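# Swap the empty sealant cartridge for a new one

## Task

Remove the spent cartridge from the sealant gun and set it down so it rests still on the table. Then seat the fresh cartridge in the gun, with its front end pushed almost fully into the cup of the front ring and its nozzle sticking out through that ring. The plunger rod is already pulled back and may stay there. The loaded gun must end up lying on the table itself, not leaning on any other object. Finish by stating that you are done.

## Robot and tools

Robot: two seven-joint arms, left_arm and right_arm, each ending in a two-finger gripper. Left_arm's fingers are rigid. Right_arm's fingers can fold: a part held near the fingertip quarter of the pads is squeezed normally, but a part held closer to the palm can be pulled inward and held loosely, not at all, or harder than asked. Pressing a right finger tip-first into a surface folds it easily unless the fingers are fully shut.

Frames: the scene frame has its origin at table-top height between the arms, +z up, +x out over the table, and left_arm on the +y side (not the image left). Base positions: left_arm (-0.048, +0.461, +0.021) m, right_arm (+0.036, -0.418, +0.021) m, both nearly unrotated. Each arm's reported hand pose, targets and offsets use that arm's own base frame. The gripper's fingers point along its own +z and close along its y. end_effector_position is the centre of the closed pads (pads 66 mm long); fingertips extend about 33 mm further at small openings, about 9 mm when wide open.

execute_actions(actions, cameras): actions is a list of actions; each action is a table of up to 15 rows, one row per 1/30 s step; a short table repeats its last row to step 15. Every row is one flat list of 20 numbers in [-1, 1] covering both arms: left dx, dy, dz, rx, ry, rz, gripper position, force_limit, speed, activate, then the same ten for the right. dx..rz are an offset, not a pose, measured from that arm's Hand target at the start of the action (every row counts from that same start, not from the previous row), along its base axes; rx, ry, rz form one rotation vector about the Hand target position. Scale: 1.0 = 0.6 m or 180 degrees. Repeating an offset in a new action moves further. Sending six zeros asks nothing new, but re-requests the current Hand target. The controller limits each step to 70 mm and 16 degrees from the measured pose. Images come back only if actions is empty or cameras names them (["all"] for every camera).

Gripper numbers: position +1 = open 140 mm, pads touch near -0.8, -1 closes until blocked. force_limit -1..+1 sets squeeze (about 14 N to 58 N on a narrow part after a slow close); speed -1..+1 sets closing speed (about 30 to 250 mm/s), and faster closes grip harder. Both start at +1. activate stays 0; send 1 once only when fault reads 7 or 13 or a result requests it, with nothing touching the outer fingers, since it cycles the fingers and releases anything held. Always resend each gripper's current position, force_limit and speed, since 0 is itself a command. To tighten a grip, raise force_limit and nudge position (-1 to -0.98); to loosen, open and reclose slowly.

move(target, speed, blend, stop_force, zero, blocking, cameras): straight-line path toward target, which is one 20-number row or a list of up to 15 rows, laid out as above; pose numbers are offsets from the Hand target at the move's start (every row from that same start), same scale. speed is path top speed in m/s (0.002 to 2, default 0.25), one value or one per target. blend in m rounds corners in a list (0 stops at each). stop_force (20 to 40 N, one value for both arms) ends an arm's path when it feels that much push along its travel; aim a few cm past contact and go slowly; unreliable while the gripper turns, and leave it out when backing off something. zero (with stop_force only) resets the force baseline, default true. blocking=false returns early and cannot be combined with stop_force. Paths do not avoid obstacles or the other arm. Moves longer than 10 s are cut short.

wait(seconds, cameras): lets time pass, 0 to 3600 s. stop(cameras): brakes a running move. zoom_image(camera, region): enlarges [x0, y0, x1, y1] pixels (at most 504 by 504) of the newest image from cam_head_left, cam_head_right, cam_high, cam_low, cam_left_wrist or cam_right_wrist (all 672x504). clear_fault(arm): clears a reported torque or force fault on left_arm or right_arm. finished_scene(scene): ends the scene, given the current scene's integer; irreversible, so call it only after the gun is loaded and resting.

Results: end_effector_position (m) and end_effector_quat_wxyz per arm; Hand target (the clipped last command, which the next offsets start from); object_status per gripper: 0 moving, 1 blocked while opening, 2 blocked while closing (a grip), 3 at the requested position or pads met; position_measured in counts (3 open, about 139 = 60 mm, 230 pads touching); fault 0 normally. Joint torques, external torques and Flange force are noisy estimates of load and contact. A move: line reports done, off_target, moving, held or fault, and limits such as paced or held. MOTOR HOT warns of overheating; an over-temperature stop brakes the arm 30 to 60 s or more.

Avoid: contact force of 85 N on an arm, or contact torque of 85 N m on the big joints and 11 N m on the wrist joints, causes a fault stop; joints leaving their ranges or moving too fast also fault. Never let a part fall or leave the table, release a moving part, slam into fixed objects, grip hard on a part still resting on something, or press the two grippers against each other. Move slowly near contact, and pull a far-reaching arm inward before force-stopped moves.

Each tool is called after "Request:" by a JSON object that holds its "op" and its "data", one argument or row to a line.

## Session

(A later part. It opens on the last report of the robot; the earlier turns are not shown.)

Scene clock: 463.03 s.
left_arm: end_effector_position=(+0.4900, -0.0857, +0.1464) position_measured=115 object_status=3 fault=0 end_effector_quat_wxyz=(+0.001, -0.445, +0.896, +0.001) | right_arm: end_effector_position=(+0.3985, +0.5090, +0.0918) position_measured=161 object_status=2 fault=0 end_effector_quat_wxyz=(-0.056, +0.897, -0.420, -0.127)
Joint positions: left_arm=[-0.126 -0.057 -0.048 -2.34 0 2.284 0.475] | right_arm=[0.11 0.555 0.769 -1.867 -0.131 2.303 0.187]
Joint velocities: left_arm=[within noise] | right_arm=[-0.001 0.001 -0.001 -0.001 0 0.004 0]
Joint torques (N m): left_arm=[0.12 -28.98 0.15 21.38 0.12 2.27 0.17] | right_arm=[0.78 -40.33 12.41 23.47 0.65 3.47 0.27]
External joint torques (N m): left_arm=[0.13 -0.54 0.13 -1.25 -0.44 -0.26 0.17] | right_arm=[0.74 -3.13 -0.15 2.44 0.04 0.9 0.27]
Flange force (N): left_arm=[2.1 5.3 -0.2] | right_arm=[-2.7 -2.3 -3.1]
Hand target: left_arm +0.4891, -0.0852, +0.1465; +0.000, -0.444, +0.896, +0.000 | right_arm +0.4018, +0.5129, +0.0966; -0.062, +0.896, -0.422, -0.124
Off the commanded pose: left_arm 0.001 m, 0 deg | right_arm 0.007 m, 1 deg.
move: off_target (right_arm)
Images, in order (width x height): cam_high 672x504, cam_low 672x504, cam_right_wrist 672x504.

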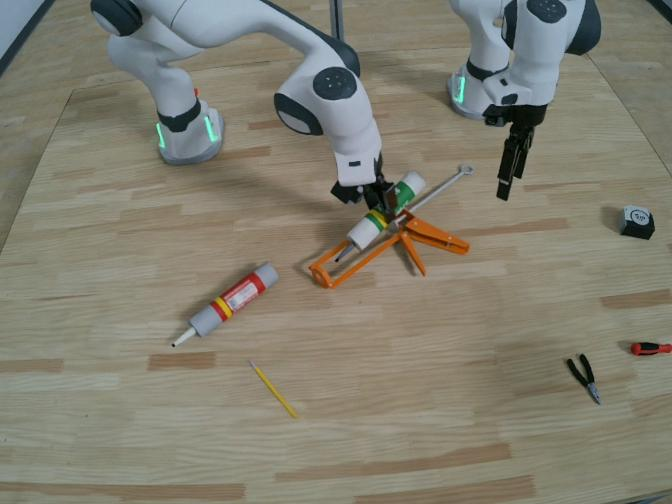

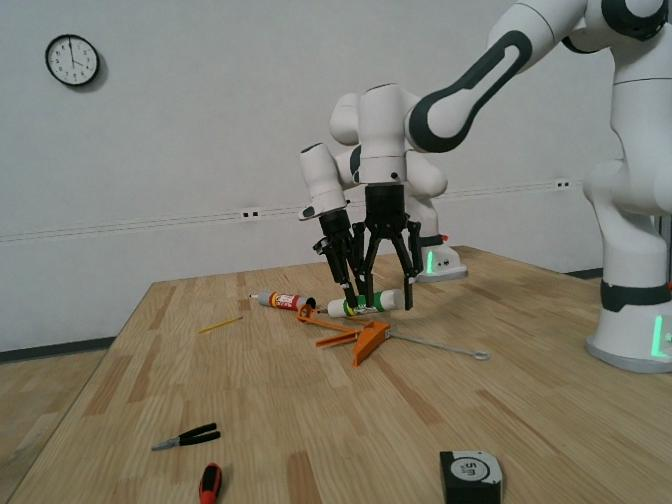

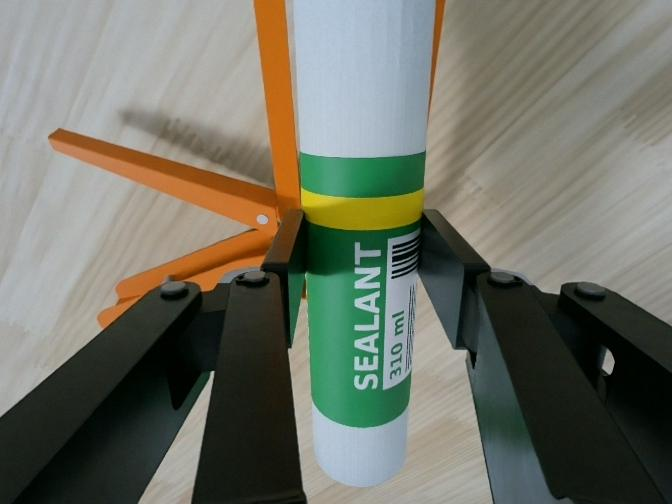

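Request:
{"op": "move", "data": {
  "target": [0,0,0,0,0,0,0.11,-0.3,-1,0,0.0515,-0.061,-0.0235,0,0,0,-1,0.1,-1,0],
  "speed": 0.06,
  "cameras": ["cam_right_wrist","cam_low","cam_high"]
}}

Request:
{"op": "zoom_image", "data": {
  "camera": "cam_low",
  "region": [260, 230, 440, 370]
}}

Request:
{"op": "zoom_image", "data": {
  "camera": "cam_high",
  "region": [260, 150, 480, 310]
}}

Scene clock: 476.07 s.
left_arm: end_effector_position=(+0.4900, -0.0857, +0.1464) position_measured=115 object_status=3 fault=0 end_effector_quat_wxyz=(+0.001, -0.445, +0.896, +0.001) | right_arm: end_effector_position=(+0.4304, +0.4733, +0.0790) position_measured=161 object_status=2 fault=0 end_effector_quat_wxyz=(-0.056, +0.895, -0.425, -0.126)
Joint positions: left_arm=[-0.126 -0.057 -0.048 -2.34 0 2.284 0.475] | right_arm=[0.035 0.572 0.766 -1.877 -0.146 2.309 0.13]
Joint velocities: left_arm=[within noise] | right_arm=[0 0 0 0 0.001 -0.001 -0.006]
Joint torques (N m): left_arm=[0.15 -28.97 0.13 21.43 0.12 2.27 0.18] | right_arm=[-0.1 -39.76 13.73 22.57 0.59 3.38 -0.16]
External joint torques (N m): left_arm=[0.24 -0.57 0.19 -1.19 -0.44 -0.26 0.18] | right_arm=[0.01 -2.3 0.94 1.81 0.01 0.82 -0.16]
Flange force (N): left_arm=[1.9 5.3 -0.3] | right_arm=[-1.0 1.0 -3.7]
Hand target: left_arm +0.4891, -0.0852, +0.1465; +0.000, -0.444, +0.896, +0.000 | right_arm +0.4327, +0.4763, +0.0825; -0.062, +0.896, -0.422, -0.124
Off the commanded pose: left_arm 0.001 m, 0 deg | right_arm 0.005 m, 1 deg.
move: off_target (right_arm)
Images, in order (width x height): cam_high 672x504, cam_low 672x504, cam_right_wrist 672x504.

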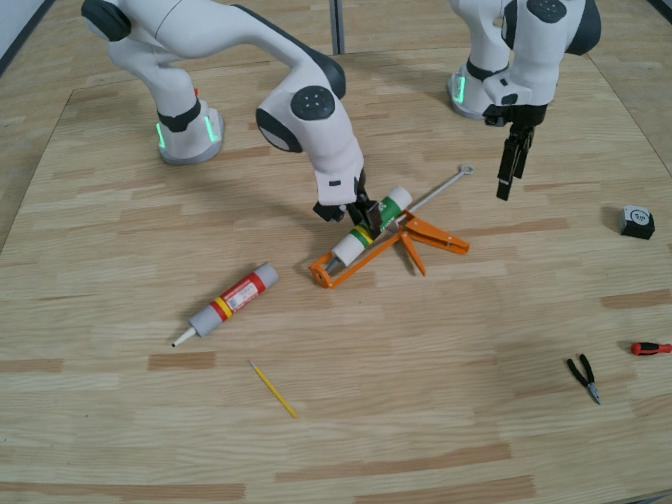

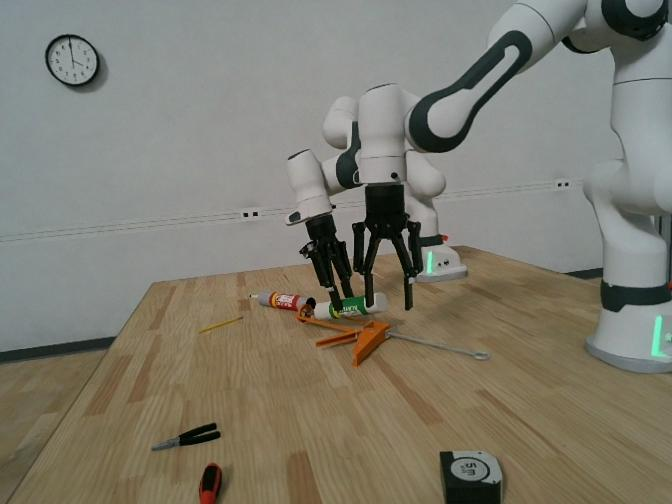

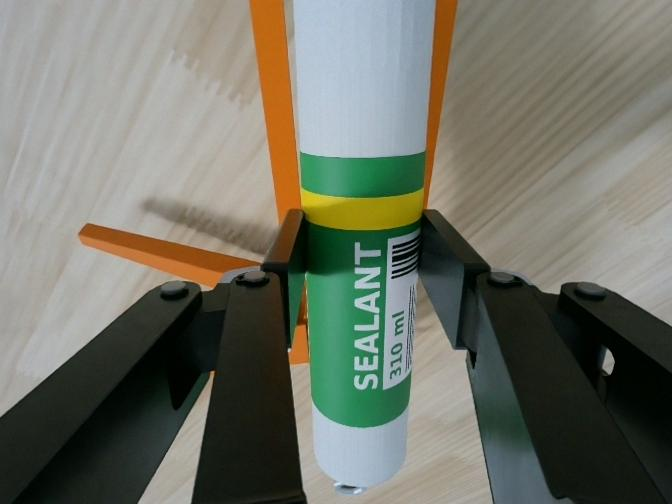

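Scaled by 2.800 from the camera's image (finer frame: 960x720).

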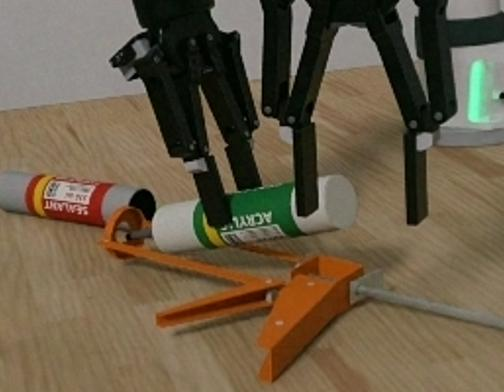

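Scaled by 2.291 from the camera's image (finer frame: 960x720).

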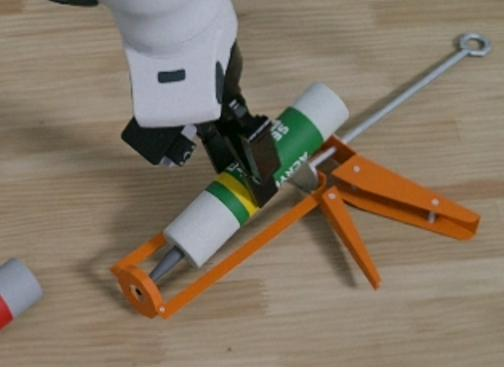

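Request:
{"op": "move", "data": {
  "target": [0,0,0,0,0,0,0.11,-0.3,-1,0,0.0433,-0.0513,-0.0197,0,0,0,-1,0.1,-1,0],
  "speed": 0.06,
  "cameras": ["cam_right_wrist","cam_low","cam_high"]
}}

Request:
{"op": "zoom_image", "data": {
  "camera": "cam_low",
  "region": [260, 230, 440, 370]
}}

Request:
{"op": "zoom_image", "data": {
  "camera": "cam_high",
  "region": [260, 150, 480, 310]
}}

Scene clock: 485.40 s.
left_arm: end_effector_position=(+0.4900, -0.0857, +0.1464) position_measured=115 object_status=3 fault=0 end_effector_quat_wxyz=(+0.001, -0.445, +0.896, +0.001) | right_arm: end_effector_position=(+0.4553, +0.4424, +0.0665) position_measured=161 object_status=2 fault=0 end_effector_quat_wxyz=(-0.056, +0.895, -0.425, -0.126)
Joint positions: left_arm=[-0.126 -0.057 -0.048 -2.34 0 2.284 0.475] | right_arm=[-0.025 0.595 0.762 -1.878 -0.163 2.309 0.075]
Joint velocities: left_arm=[within noise] | right_arm=[-0.001 -0.001 -0.001 0 0 0.001 -0.006]
Joint torques (N m): left_arm=[0.12 -28.98 0.11 21.43 0.11 2.28 0.14] | right_arm=[-0.09 -39.88 14.09 22.73 0.59 3.01 -0.21]
External joint torques (N m): left_arm=[0 -0.53 -0.04 -1.24 -0.46 -0.25 0.14] | right_arm=[-0.02 -2.16 0.93 2.43 0.02 0.51 -0.2]
Flange force (N): left_arm=[2.4 5.0 -0.2] | right_arm=[-0.8 -2.8 -4.4]
Hand target: left_arm +0.4891, -0.0852, +0.1465; +0.000, -0.444, +0.896, +0.000 | right_arm +0.4587, +0.4455, +0.0707; -0.062, +0.896, -0.422, -0.124
Off the commanded pose: left_arm 0.001 m, 0 deg | right_arm 0.006 m, 1 deg.
move: off_target (right_arm)
Images, in order (width x height): cam_high 672x504, cam_low 672x504, cam_right_wrist 672x504.

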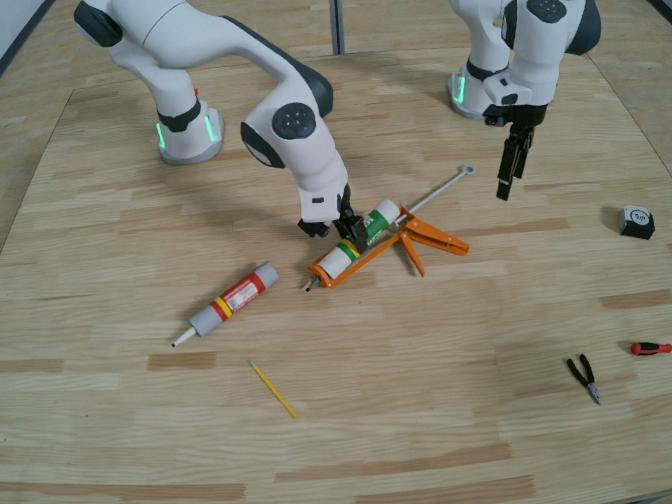

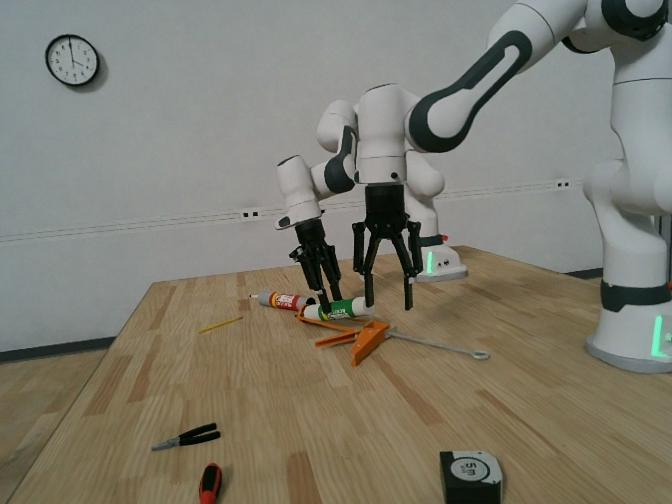

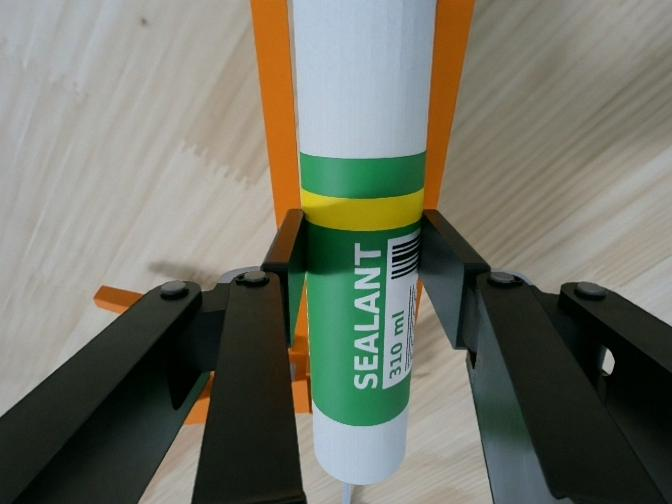

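Scaled by 2.800 from the camera's image (finer frame: 960x720).

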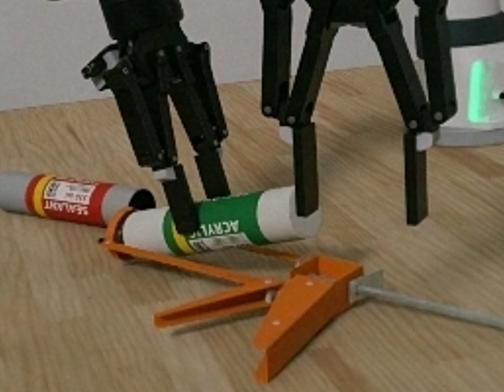

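Scaled by 2.291 from the camera's image (finer frame: 960x720).

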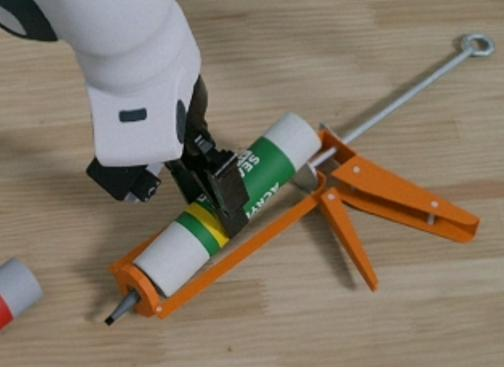

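Request:
{"op": "move", "data": {
  "target": [
    [0,0,0,0,0,0,0.11,-0.3,-1,0,0.012,-0.0142,-0.0055,0,0,0,-1,0.1,-1,0],
    [0,0,0,0,0,0,0.11,-0.3,-1,0,0.0032,-0.0037,-0.0275,-0.034,-0.0286,0,-1,0.1,-1,0],
    [0,0,0,0,0,0,0.11,-0.3,-1,0,-0.0032,0.0042,-0.0512,-0.068,-0.0572,0,-1,0.1,-1,0]
  ],
  "speed": 0.05,
  "blend": 0.003,
  "cameras": ["cam_right_wrist","cam_low","cam_high"]
}}

Request:
{"op": "zoom_image", "data": {
  "camera": "cam_low",
  "region": [260, 230, 440, 370]
}}

Request:
{"op": "zoom_image", "data": {
  "camera": "cam_high",
  "region": [260, 150, 480, 310]
}}

Scene clock: 508.80 s.
left_arm: end_effector_position=(+0.4900, -0.0857, +0.1464) position_measured=115 object_status=3 fault=0 end_effector_quat_wxyz=(+0.001, -0.445, +0.896, +0.001) | right_arm: end_effector_position=(+0.4561, +0.4452, +0.0372) position_measured=161 object_status=2 fault=0 end_effector_quat_wxyz=(-0.001, +0.906, -0.423, +0.001)
Joint positions: left_arm=[-0.126 -0.057 -0.048 -2.34 0 2.284 0.475] | right_arm=[0.301 0.555 0.513 -1.868 -0.367 2.332 0.309]
Joint velocities: left_arm=[within noise] | right_arm=[0 0.001 0.001 0 0 0 0.006]
Joint torques (N m): left_arm=[0.11 -28.98 0.11 21.38 0.12 2.28 0.13] | right_arm=[1.61 -43.24 8.8 21.71 0.56 2.67 0.3]
External joint torques (N m): left_arm=[0.19 -0.61 0.16 -1.24 -0.44 -0.25 0.13] | right_arm=[1.89 -1.69 0.05 0.88 0.02 0.13 0.3]
Flange force (N): left_arm=[2.1 5.4 -0.3] | right_arm=[-3.1 -1.2 -1.5]
Hand target: left_arm +0.4891, -0.0852, +0.1465; +0.000, -0.444, +0.896, +0.000 | right_arm +0.4567, +0.4480, +0.0399; -0.004, +0.905, -0.425, +0.003
Off the commanded pose: left_arm 0.001 m, 0 deg | right_arm 0.004 m, 0 deg.
move: off_target (right_arm)
Images, in order (width x height): cam_high 672x504, cam_low 672x504, cam_right_wrist 672x504.

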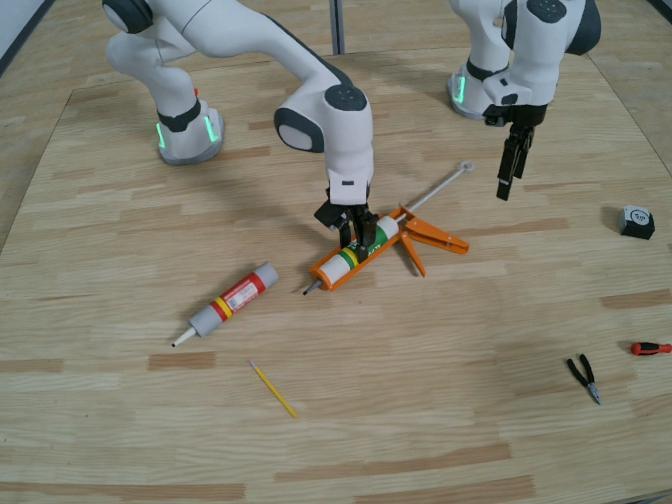

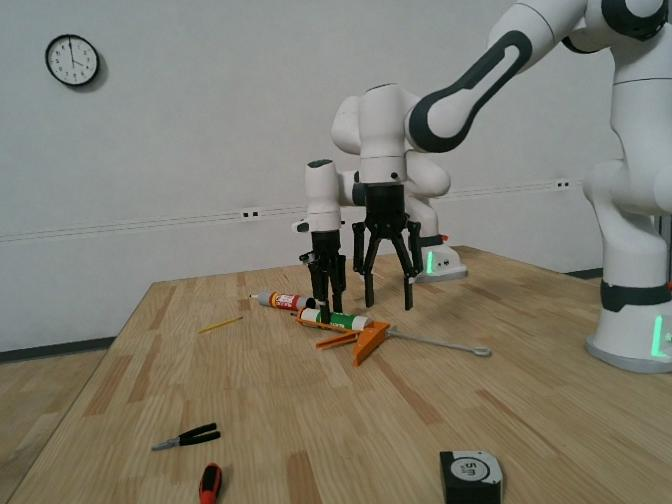

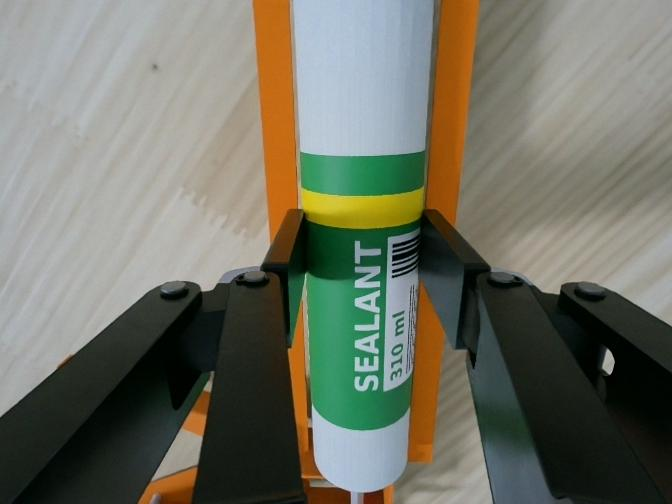

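Scaled by 2.800 from the camera's image (finer frame: 960x720).

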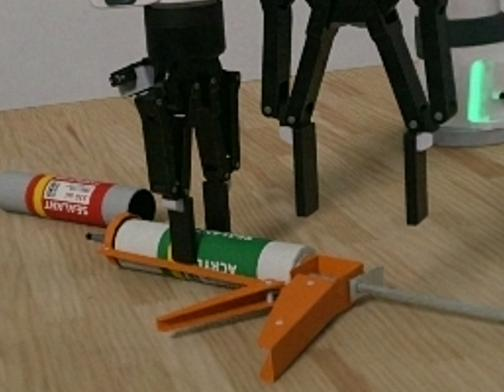

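Scaled by 2.291 from the camera's image (finer frame: 960x720).

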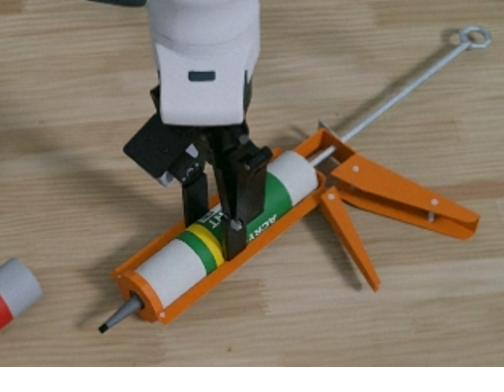

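Request:
{"op": "move", "data": {
  "target": [
    [0,-0.3,-0.08,0,0,0,0.11,-0.3,-1,0,0,0,0,0,0,0,-1,0.1,-1,0],
    [0,-0.3,-0.2,0,0,0,0.11,0,-1,0,0,0,0,0,0,0,-1,0.1,-1,0],
    [0,-0.3,-0.2005,0,0,0,-1,0,-1,0,0,0,0,0,0,0,-1,0.1,-1,0]
  ],
  "speed": 0.2,
  "blend": [0.01,0,0]
}}

Request:
{"op": "move", "data": {
  "target": [0,0,0,0,0,0,-1,0,-1,0,0.0118,-0.014,0,0,0,0,-1,0.1,-1,0],
  "speed": 0.03,
  "cameras": ["cam_right_wrist","cam_left_wrist","cam_low","cam_high"]
}}

Request:
{"op": "zoom_image", "data": {
  "camera": "cam_high",
  "region": [260, 150, 480, 310]
}}

Scene clock: 527.30 s.
left_arm: end_effector_position=(+0.4885, -0.2649, +0.0261) position_measured=174 object_status=0 fault=0 end_effector_quat_wxyz=(-0.001, -0.445, +0.895, +0.001) | right_arm: end_effector_position=(+0.4558, +0.4453, +0.0371) position_measured=161 object_status=2 fault=0 end_effector_quat_wxyz=(-0.001, +0.906, -0.424, +0.001)
Joint positions: left_arm=[-0.345 0.319 -0.15 -2.2 0.079 2.513 0.097] | right_arm=[0.303 0.555 0.512 -1.868 -0.367 2.331 0.313]
Joint torques (N m): left_arm=[-0.34 -37.5 -1.36 19.48 0.92 2.74 -0.05] | right_arm=[1.06 -43.26 8.63 21.67 0.64 2.82 0.27]
External joint torques (N m): left_arm=[-0.21 0.52 0.01 -0.52 0.48 0.17 -0.05] | right_arm=[1.23 -1.66 -0.2 0.86 0.11 0.28 0.27]
Flange force (N): left_arm=[0.6 0.7 1.8] | right_arm=[-2.0 -0.3 -1.5]
Hand target: left_arm +0.4891, -0.2652, +0.0262; +0.000, -0.444, +0.896, +0.000 | right_arm +0.4567, +0.4480, +0.0400; -0.004, +0.905, -0.425, +0.003
Off the commanded pose: left_arm 0.001 m, 0 deg | right_arm 0.004 m, 0 deg.
move: done

Scene clock: 528.13 s.
left_arm: end_effector_position=(+0.4885, -0.2649, +0.0261) position_measured=174 object_status=2 fault=0 end_effector_quat_wxyz=(-0.001, -0.445, +0.895, +0.000) | right_arm: end_effector_position=(+0.4606, +0.4406, +0.0377) position_measured=161 object_status=2 fault=0 end_effector_quat_wxyz=(-0.002, +0.904, -0.427, +0.000)
Joint positions: left_arm=[-0.345 0.319 -0.15 -2.2 0.079 2.513 0.096] | right_arm=[0.288 0.554 0.516 -1.869 -0.366 2.332 0.307]
Joint torques (N m): left_arm=[0.16 -37.83 -1.25 19.66 0.94 2.75 -0.02] | right_arm=[-1.35 -43.53 8.07 21.49 0.2 2.85 -0.18]
External joint torques (N m): left_arm=[0.31 0.2 0.14 -0.34 0.5 0.18 -0.02] | right_arm=[-1.55 -2.12 -1.06 0.83 -0.34 0.32 -0.18]
Flange force (N): left_arm=[-0.2 1.0 1.1] | right_arm=[3.0 3.5 -3.0]
Hand target: left_arm +0.4891, -0.2652, +0.0262; +0.000, -0.444, +0.896, +0.000 | right_arm +0.4638, +0.4396, +0.0400; -0.004, +0.905, -0.425, +0.003
Off the commanded pose: left_arm 0.001 m, 0 deg | right_arm 0.004 m, 0 deg.
move: off_target (right_arm)
Images, in order (width x height): cam_high 672x504, cam_low 672x504, cam_left_wrist 672x504, cam_right_wrist 672x504.

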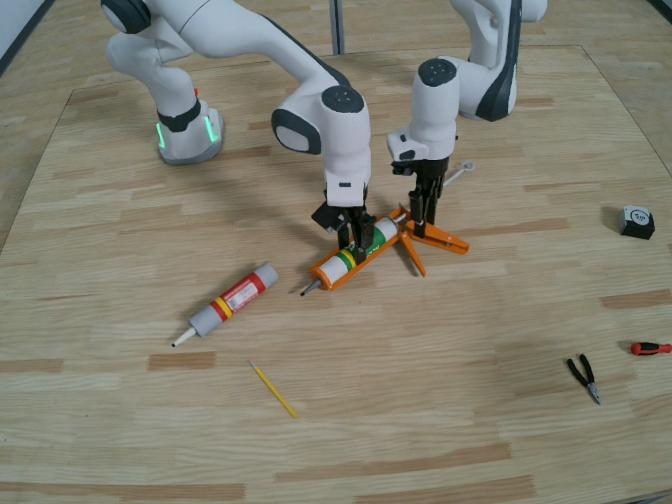

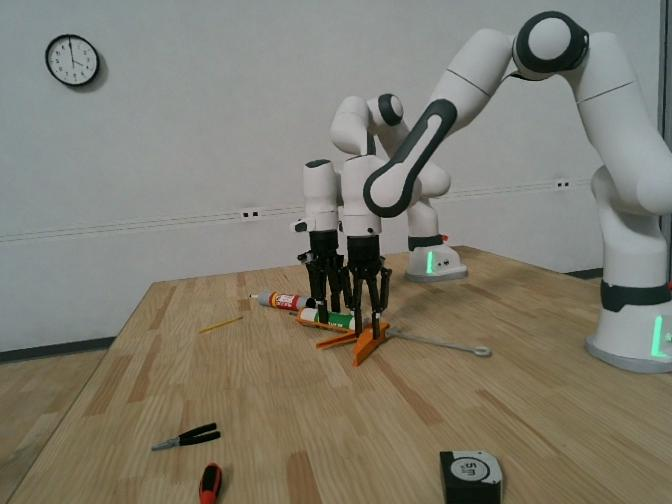

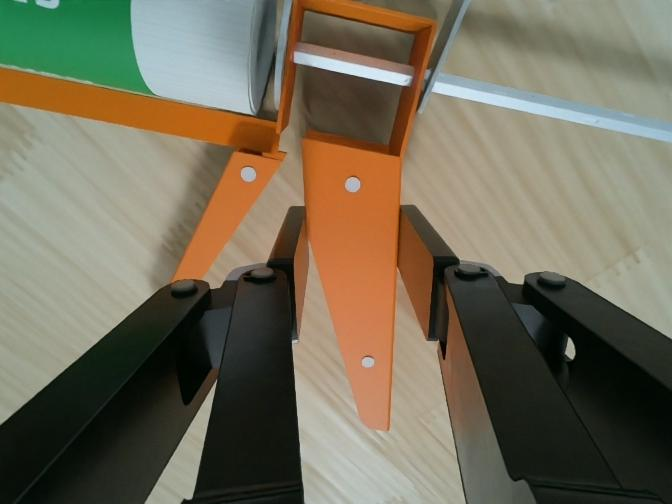

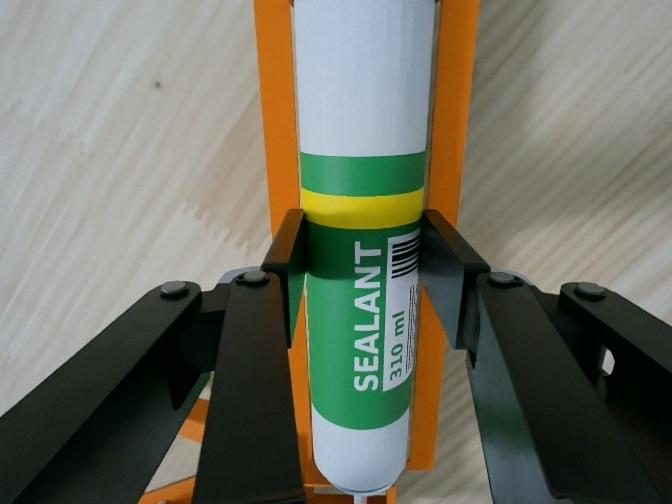

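Scaled by 2.291 from the camera's image (finer frame: 960x720).

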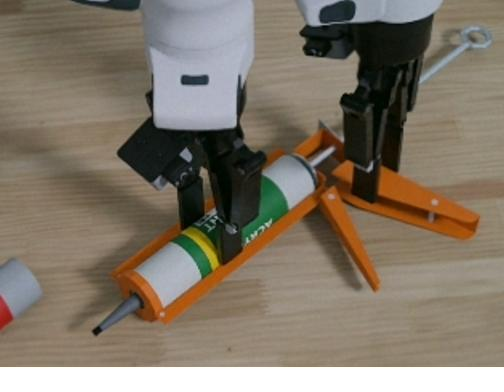

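Request:
{"op": "move", "data": {
  "target": [0,0,0,0,0,0,-1,0,-1,0,0.0075,-0.009,0,0,0,0,-1,0.1,-1,0],
  "speed": 0.03,
  "cameras": ["cam_right_wrist","cam_left_wrist"]
}}

Scene clock: 537.37 s.
left_arm: end_effector_position=(+0.4890, -0.2653, +0.0262) position_measured=174 object_status=2 fault=0 end_effector_quat_wxyz=(+0.000, -0.446, +0.895, +0.000) | right_arm: end_effector_position=(+0.4624, +0.4385, +0.0379) position_measured=161 object_status=2 fault=0 end_effector_quat_wxyz=(-0.003, +0.905, -0.425, -0.001)
Joint positions: left_arm=[-0.345 0.32 -0.15 -2.2 0.079 2.515 0.095] | right_arm=[0.278 0.554 0.52 -1.871 -0.366 2.334 0.298]
Joint velocities: left_arm=[within noise] | right_arm=[-0.002 0.001 0.001 0.001 0 -0.001 -0.004]
Joint torques (N m): left_arm=[0.29 -38.05 -0.86 19.33 0.94 2.33 0.05] | right_arm=[-2.87 -44.15 5.95 21.69 -0.23 2.55 -0.36]
External joint torques (N m): left_arm=[0.34 -0.08 0.43 -0.62 0.5 -0.24 0.05] | right_arm=[-2.85 -2.71 -3.11 0.91 -0.77 0 -0.36]
Flange force (N): left_arm=[-0.3 2.1 -0.3] | right_arm=[5.5 4.1 -3.3]
Hand target: left_arm +0.4891, -0.2652, +0.0262; +0.000, -0.444, +0.896, +0.000 | right_arm +0.4683, +0.4342, +0.0400; -0.004, +0.905, -0.425, +0.003
Off the commanded pose: left_arm 0.000 m, 0 deg | right_arm 0.008 m, 0 deg.
move: off_target (right_arm)
Images, in order (width x height): cam_left_wrist 672x504, cam_right_wrist 672x504.

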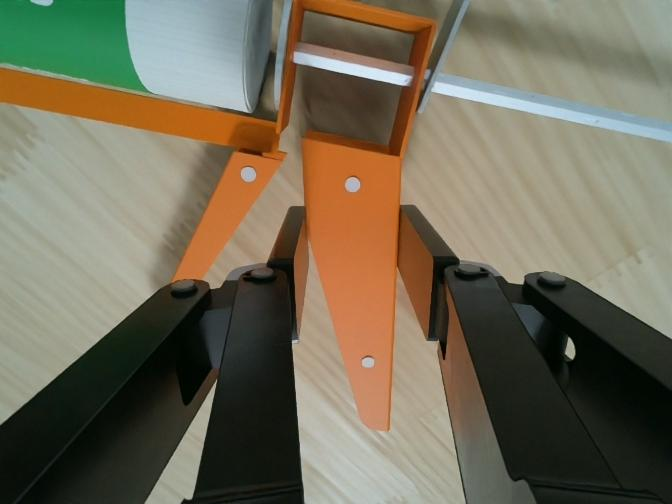

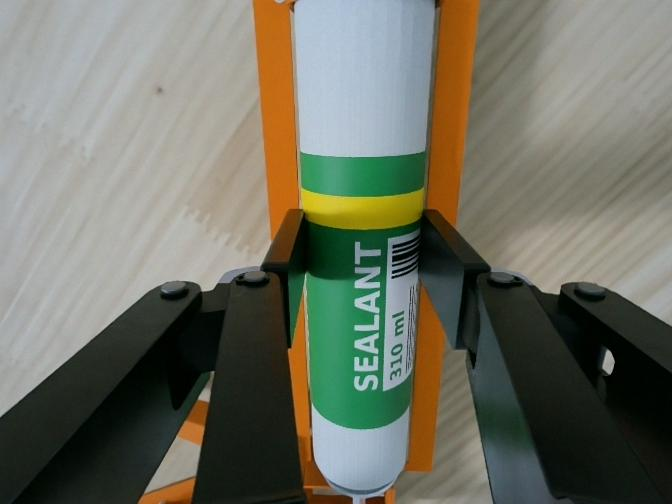

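Request:
{"op": "move", "data": {
  "target": [0,0,0,0,0,0,-1,0,-1,0,0.0108,-0.0128,0,0,0,0,-1,0.1,-1,0],
  "speed": 0.03,
  "cameras": ["cam_right_wrist","cam_left_wrist","cam_high"]
}}

Request:
{"op": "zoom_image", "data": {
  "camera": "cam_high",
  "region": [280, 180, 430, 310]
}}

Scene clock: 544.97 s.
left_arm: end_effector_position=(+0.4907, -0.2674, +0.0268) position_measured=174 object_status=2 fault=0 end_effector_quat_wxyz=(+0.001, -0.447, +0.895, -0.003) | right_arm: end_effector_position=(+0.4652, +0.4363, +0.0385) position_measured=161 object_status=2 fault=0 end_effector_quat_wxyz=(-0.005, +0.907, -0.422, -0.002)
Joint positions: left_arm=[-0.345 0.321 -0.151 -2.198 0.079 2.52 0.091] | right_arm=[0.265 0.554 0.527 -1.873 -0.366 2.337 0.282]
Joint velocities: left_arm=[0 -0.001 -0.001 -0.001 0.001 0.001 -0.004] | right_arm=[-0.001 0.001 0.001 0 0 0.002 -0.005]
Joint torques (N m): left_arm=[1.09 -38.61 -0.56 18.32 1.03 1.5 0.22] | right_arm=[-5.58 -44.01 3.52 21.69 -0.63 2.06 -0.24]
External joint torques (N m): left_arm=[1.06 -0.54 0.68 -1.61 0.6 -1.07 0.22] | right_arm=[-5.62 -2.67 -5.7 0.92 -1.16 -0.51 -0.24]
Flange force (N): left_arm=[-1.2 5.9 -3.1] | right_arm=[9.5 4.7 -3.1]
Hand target: left_arm +0.4891, -0.2652, +0.0262; +0.000, -0.444, +0.896, +0.000 | right_arm +0.4748, +0.4265, +0.0400; -0.004, +0.905, -0.425, +0.003
Off the commanded pose: left_arm 0.003 m, 1 deg | right_arm 0.014 m, 1 deg.
move: off_target (right_arm)
Images, in order (width x height): cam_high 672x504, cam_left_wrist 672x504, cam_right_wrist 672x504.

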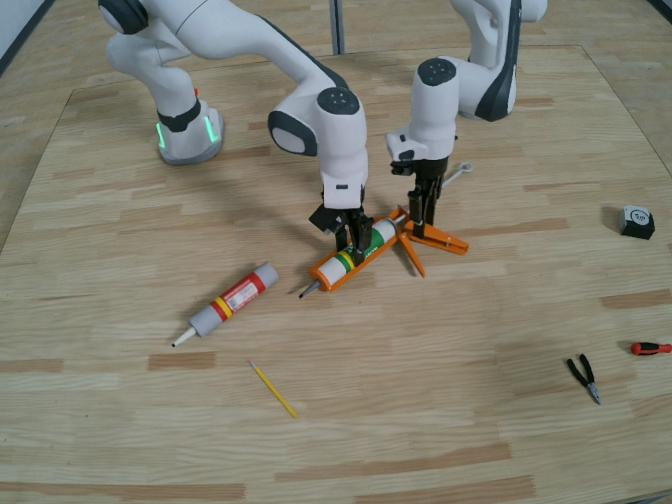

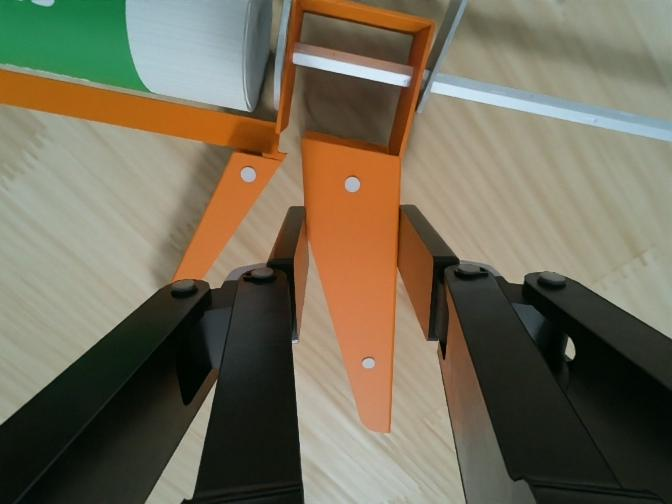

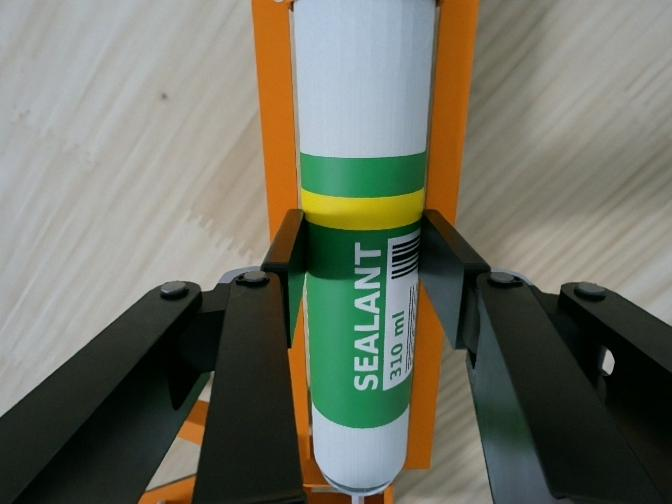

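Scaled by 3.360 from the camera's image (finer frame: 960x720).

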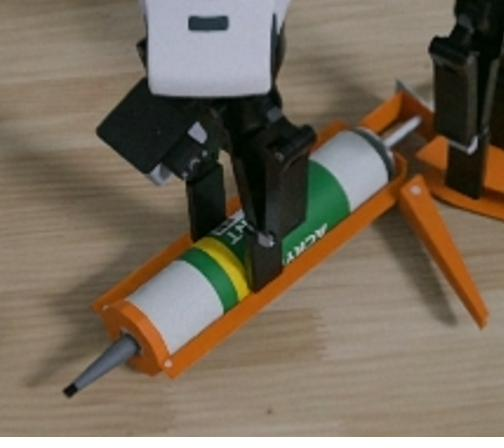

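Request:
{"op": "move", "data": {
  "target": [
    [0,0,0,0,0,0,-1,0,-1,0,-0.013,0.014,0,0,0,0,-1,0.1,-1,0],
    [0,0,0,0,0,0,0.11,0,-1,0,-0.013,0.014,0.0005,0,0,0,0.35,0.1,-1,0],
    [0,0,0.15,0,0,0,0.11,0,-1,0,-0.013,0.014,0.2,0,0,0,0.35,0.1,-1,0],
    [0,0.3,0.2,0,0,0,0.11,0,-1,0,-0.05,-0.1,0.3,0,0,0,0.35,0.1,-1,0]
  ],
  "speed": [0.03,0.05,0.12,0.25],
  "cameras": ["cam_right_wrist","cam_low","cam_high"]
}}

Request:
{"op": "zoom_image", "data": {
  "camera": "cam_high",
  "region": [280, 180, 430, 310]
}}

Request:
{"op": "zoom_image", "data": {
  "camera": "cam_low",
  "region": [260, 250, 440, 370]
}}

Scene clock: 560.60 s.
left_arm: end_effector_position=(+0.4900, -0.0851, +0.1463) position_measured=115 object_status=3 fault=0 end_effector_quat_wxyz=(+0.001, -0.446, +0.895, +0.001) | right_arm: end_effector_position=(+0.4458, +0.3671, +0.2197) position_measured=85 object_status=3 fault=0 end_effector_quat_wxyz=(-0.004, +0.904, -0.427, +0.004)
Joint positions: left_arm=[-0.164 -0.057 -0.009 -2.34 0.003 2.285 0.471] | right_arm=[0.074 0.098 0.635 -1.971 -0.069 2.06 0.049]
Joint velocities: left_arm=[0.001 0 -0.001 0 -0.001 0 0.006] | right_arm=[0 0 0 0.001 0 0.001 -0.004]
Joint torques (N m): left_arm=[0.09 -28.72 -0.14 21.46 0.13 2.29 0.14] | right_arm=[0.24 -29.58 1.45 23.91 1.19 2.26 -0.06]
External joint torques (N m): left_arm=[0.21 -0.37 0.02 -1.21 -0.44 -0.25 0.14] | right_arm=[0.36 -1.17 -0.38 -0.29 0.53 -0.32 -0.06]
Flange force (N): left_arm=[1.9 4.6 0.1] | right_arm=[0.2 6.1 -1.9]
Hand target: left_arm +0.4891, -0.0852, +0.1462; +0.000, -0.444, +0.896, +0.000 | right_arm +0.4448, +0.3665, +0.2200; -0.004, +0.905, -0.425, +0.003
Off the commanded pose: left_arm 0.001 m, 0 deg | right_arm 0.001 m, 0 deg.
move: done; target 2's new numbers were sent with right_arm's hand 0.004 m and 0 deg from that target
Images, in order (width x height): cam_high 672x504, cam_low 672x504, cam_right_wrist 672x504.

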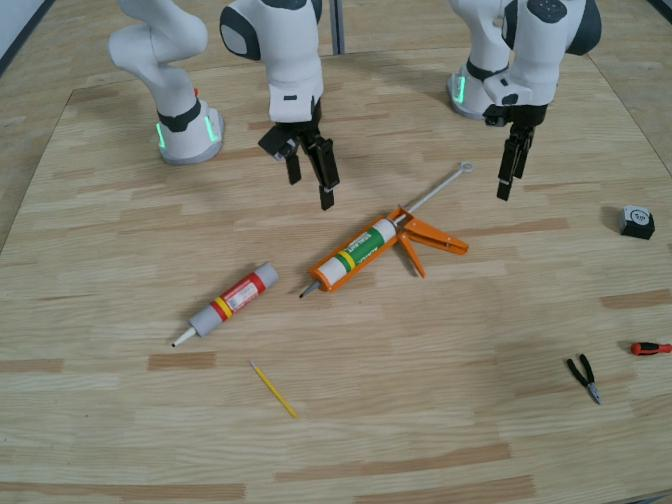

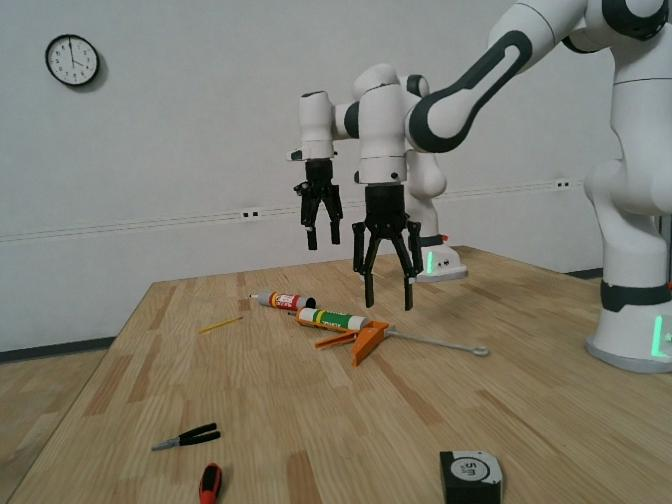

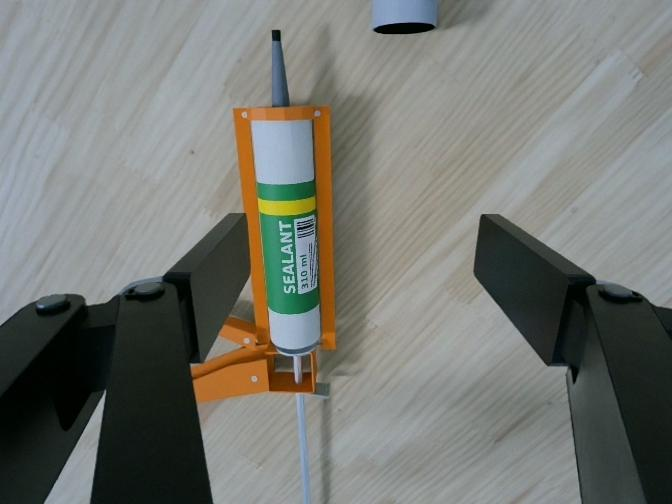

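Scaled by 3.360 from the camera's image (finer frame: 960x720).

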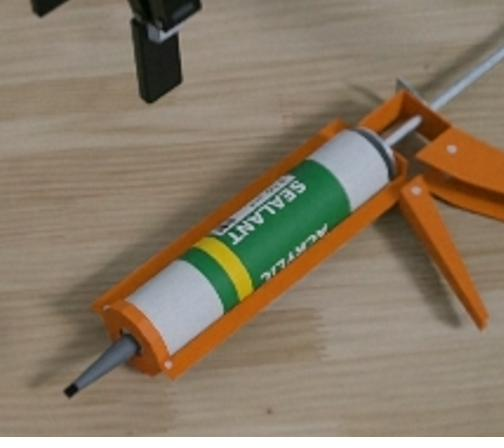

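Scaled by 2.800 from the camera's image (finer frame: 960x720).

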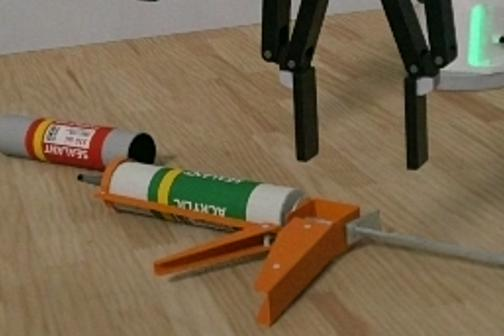

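Loaded and seated.

Request:
{"op": "finished_scene", "data": {
  "scene": 1
}}

The scene is finished: the task was done.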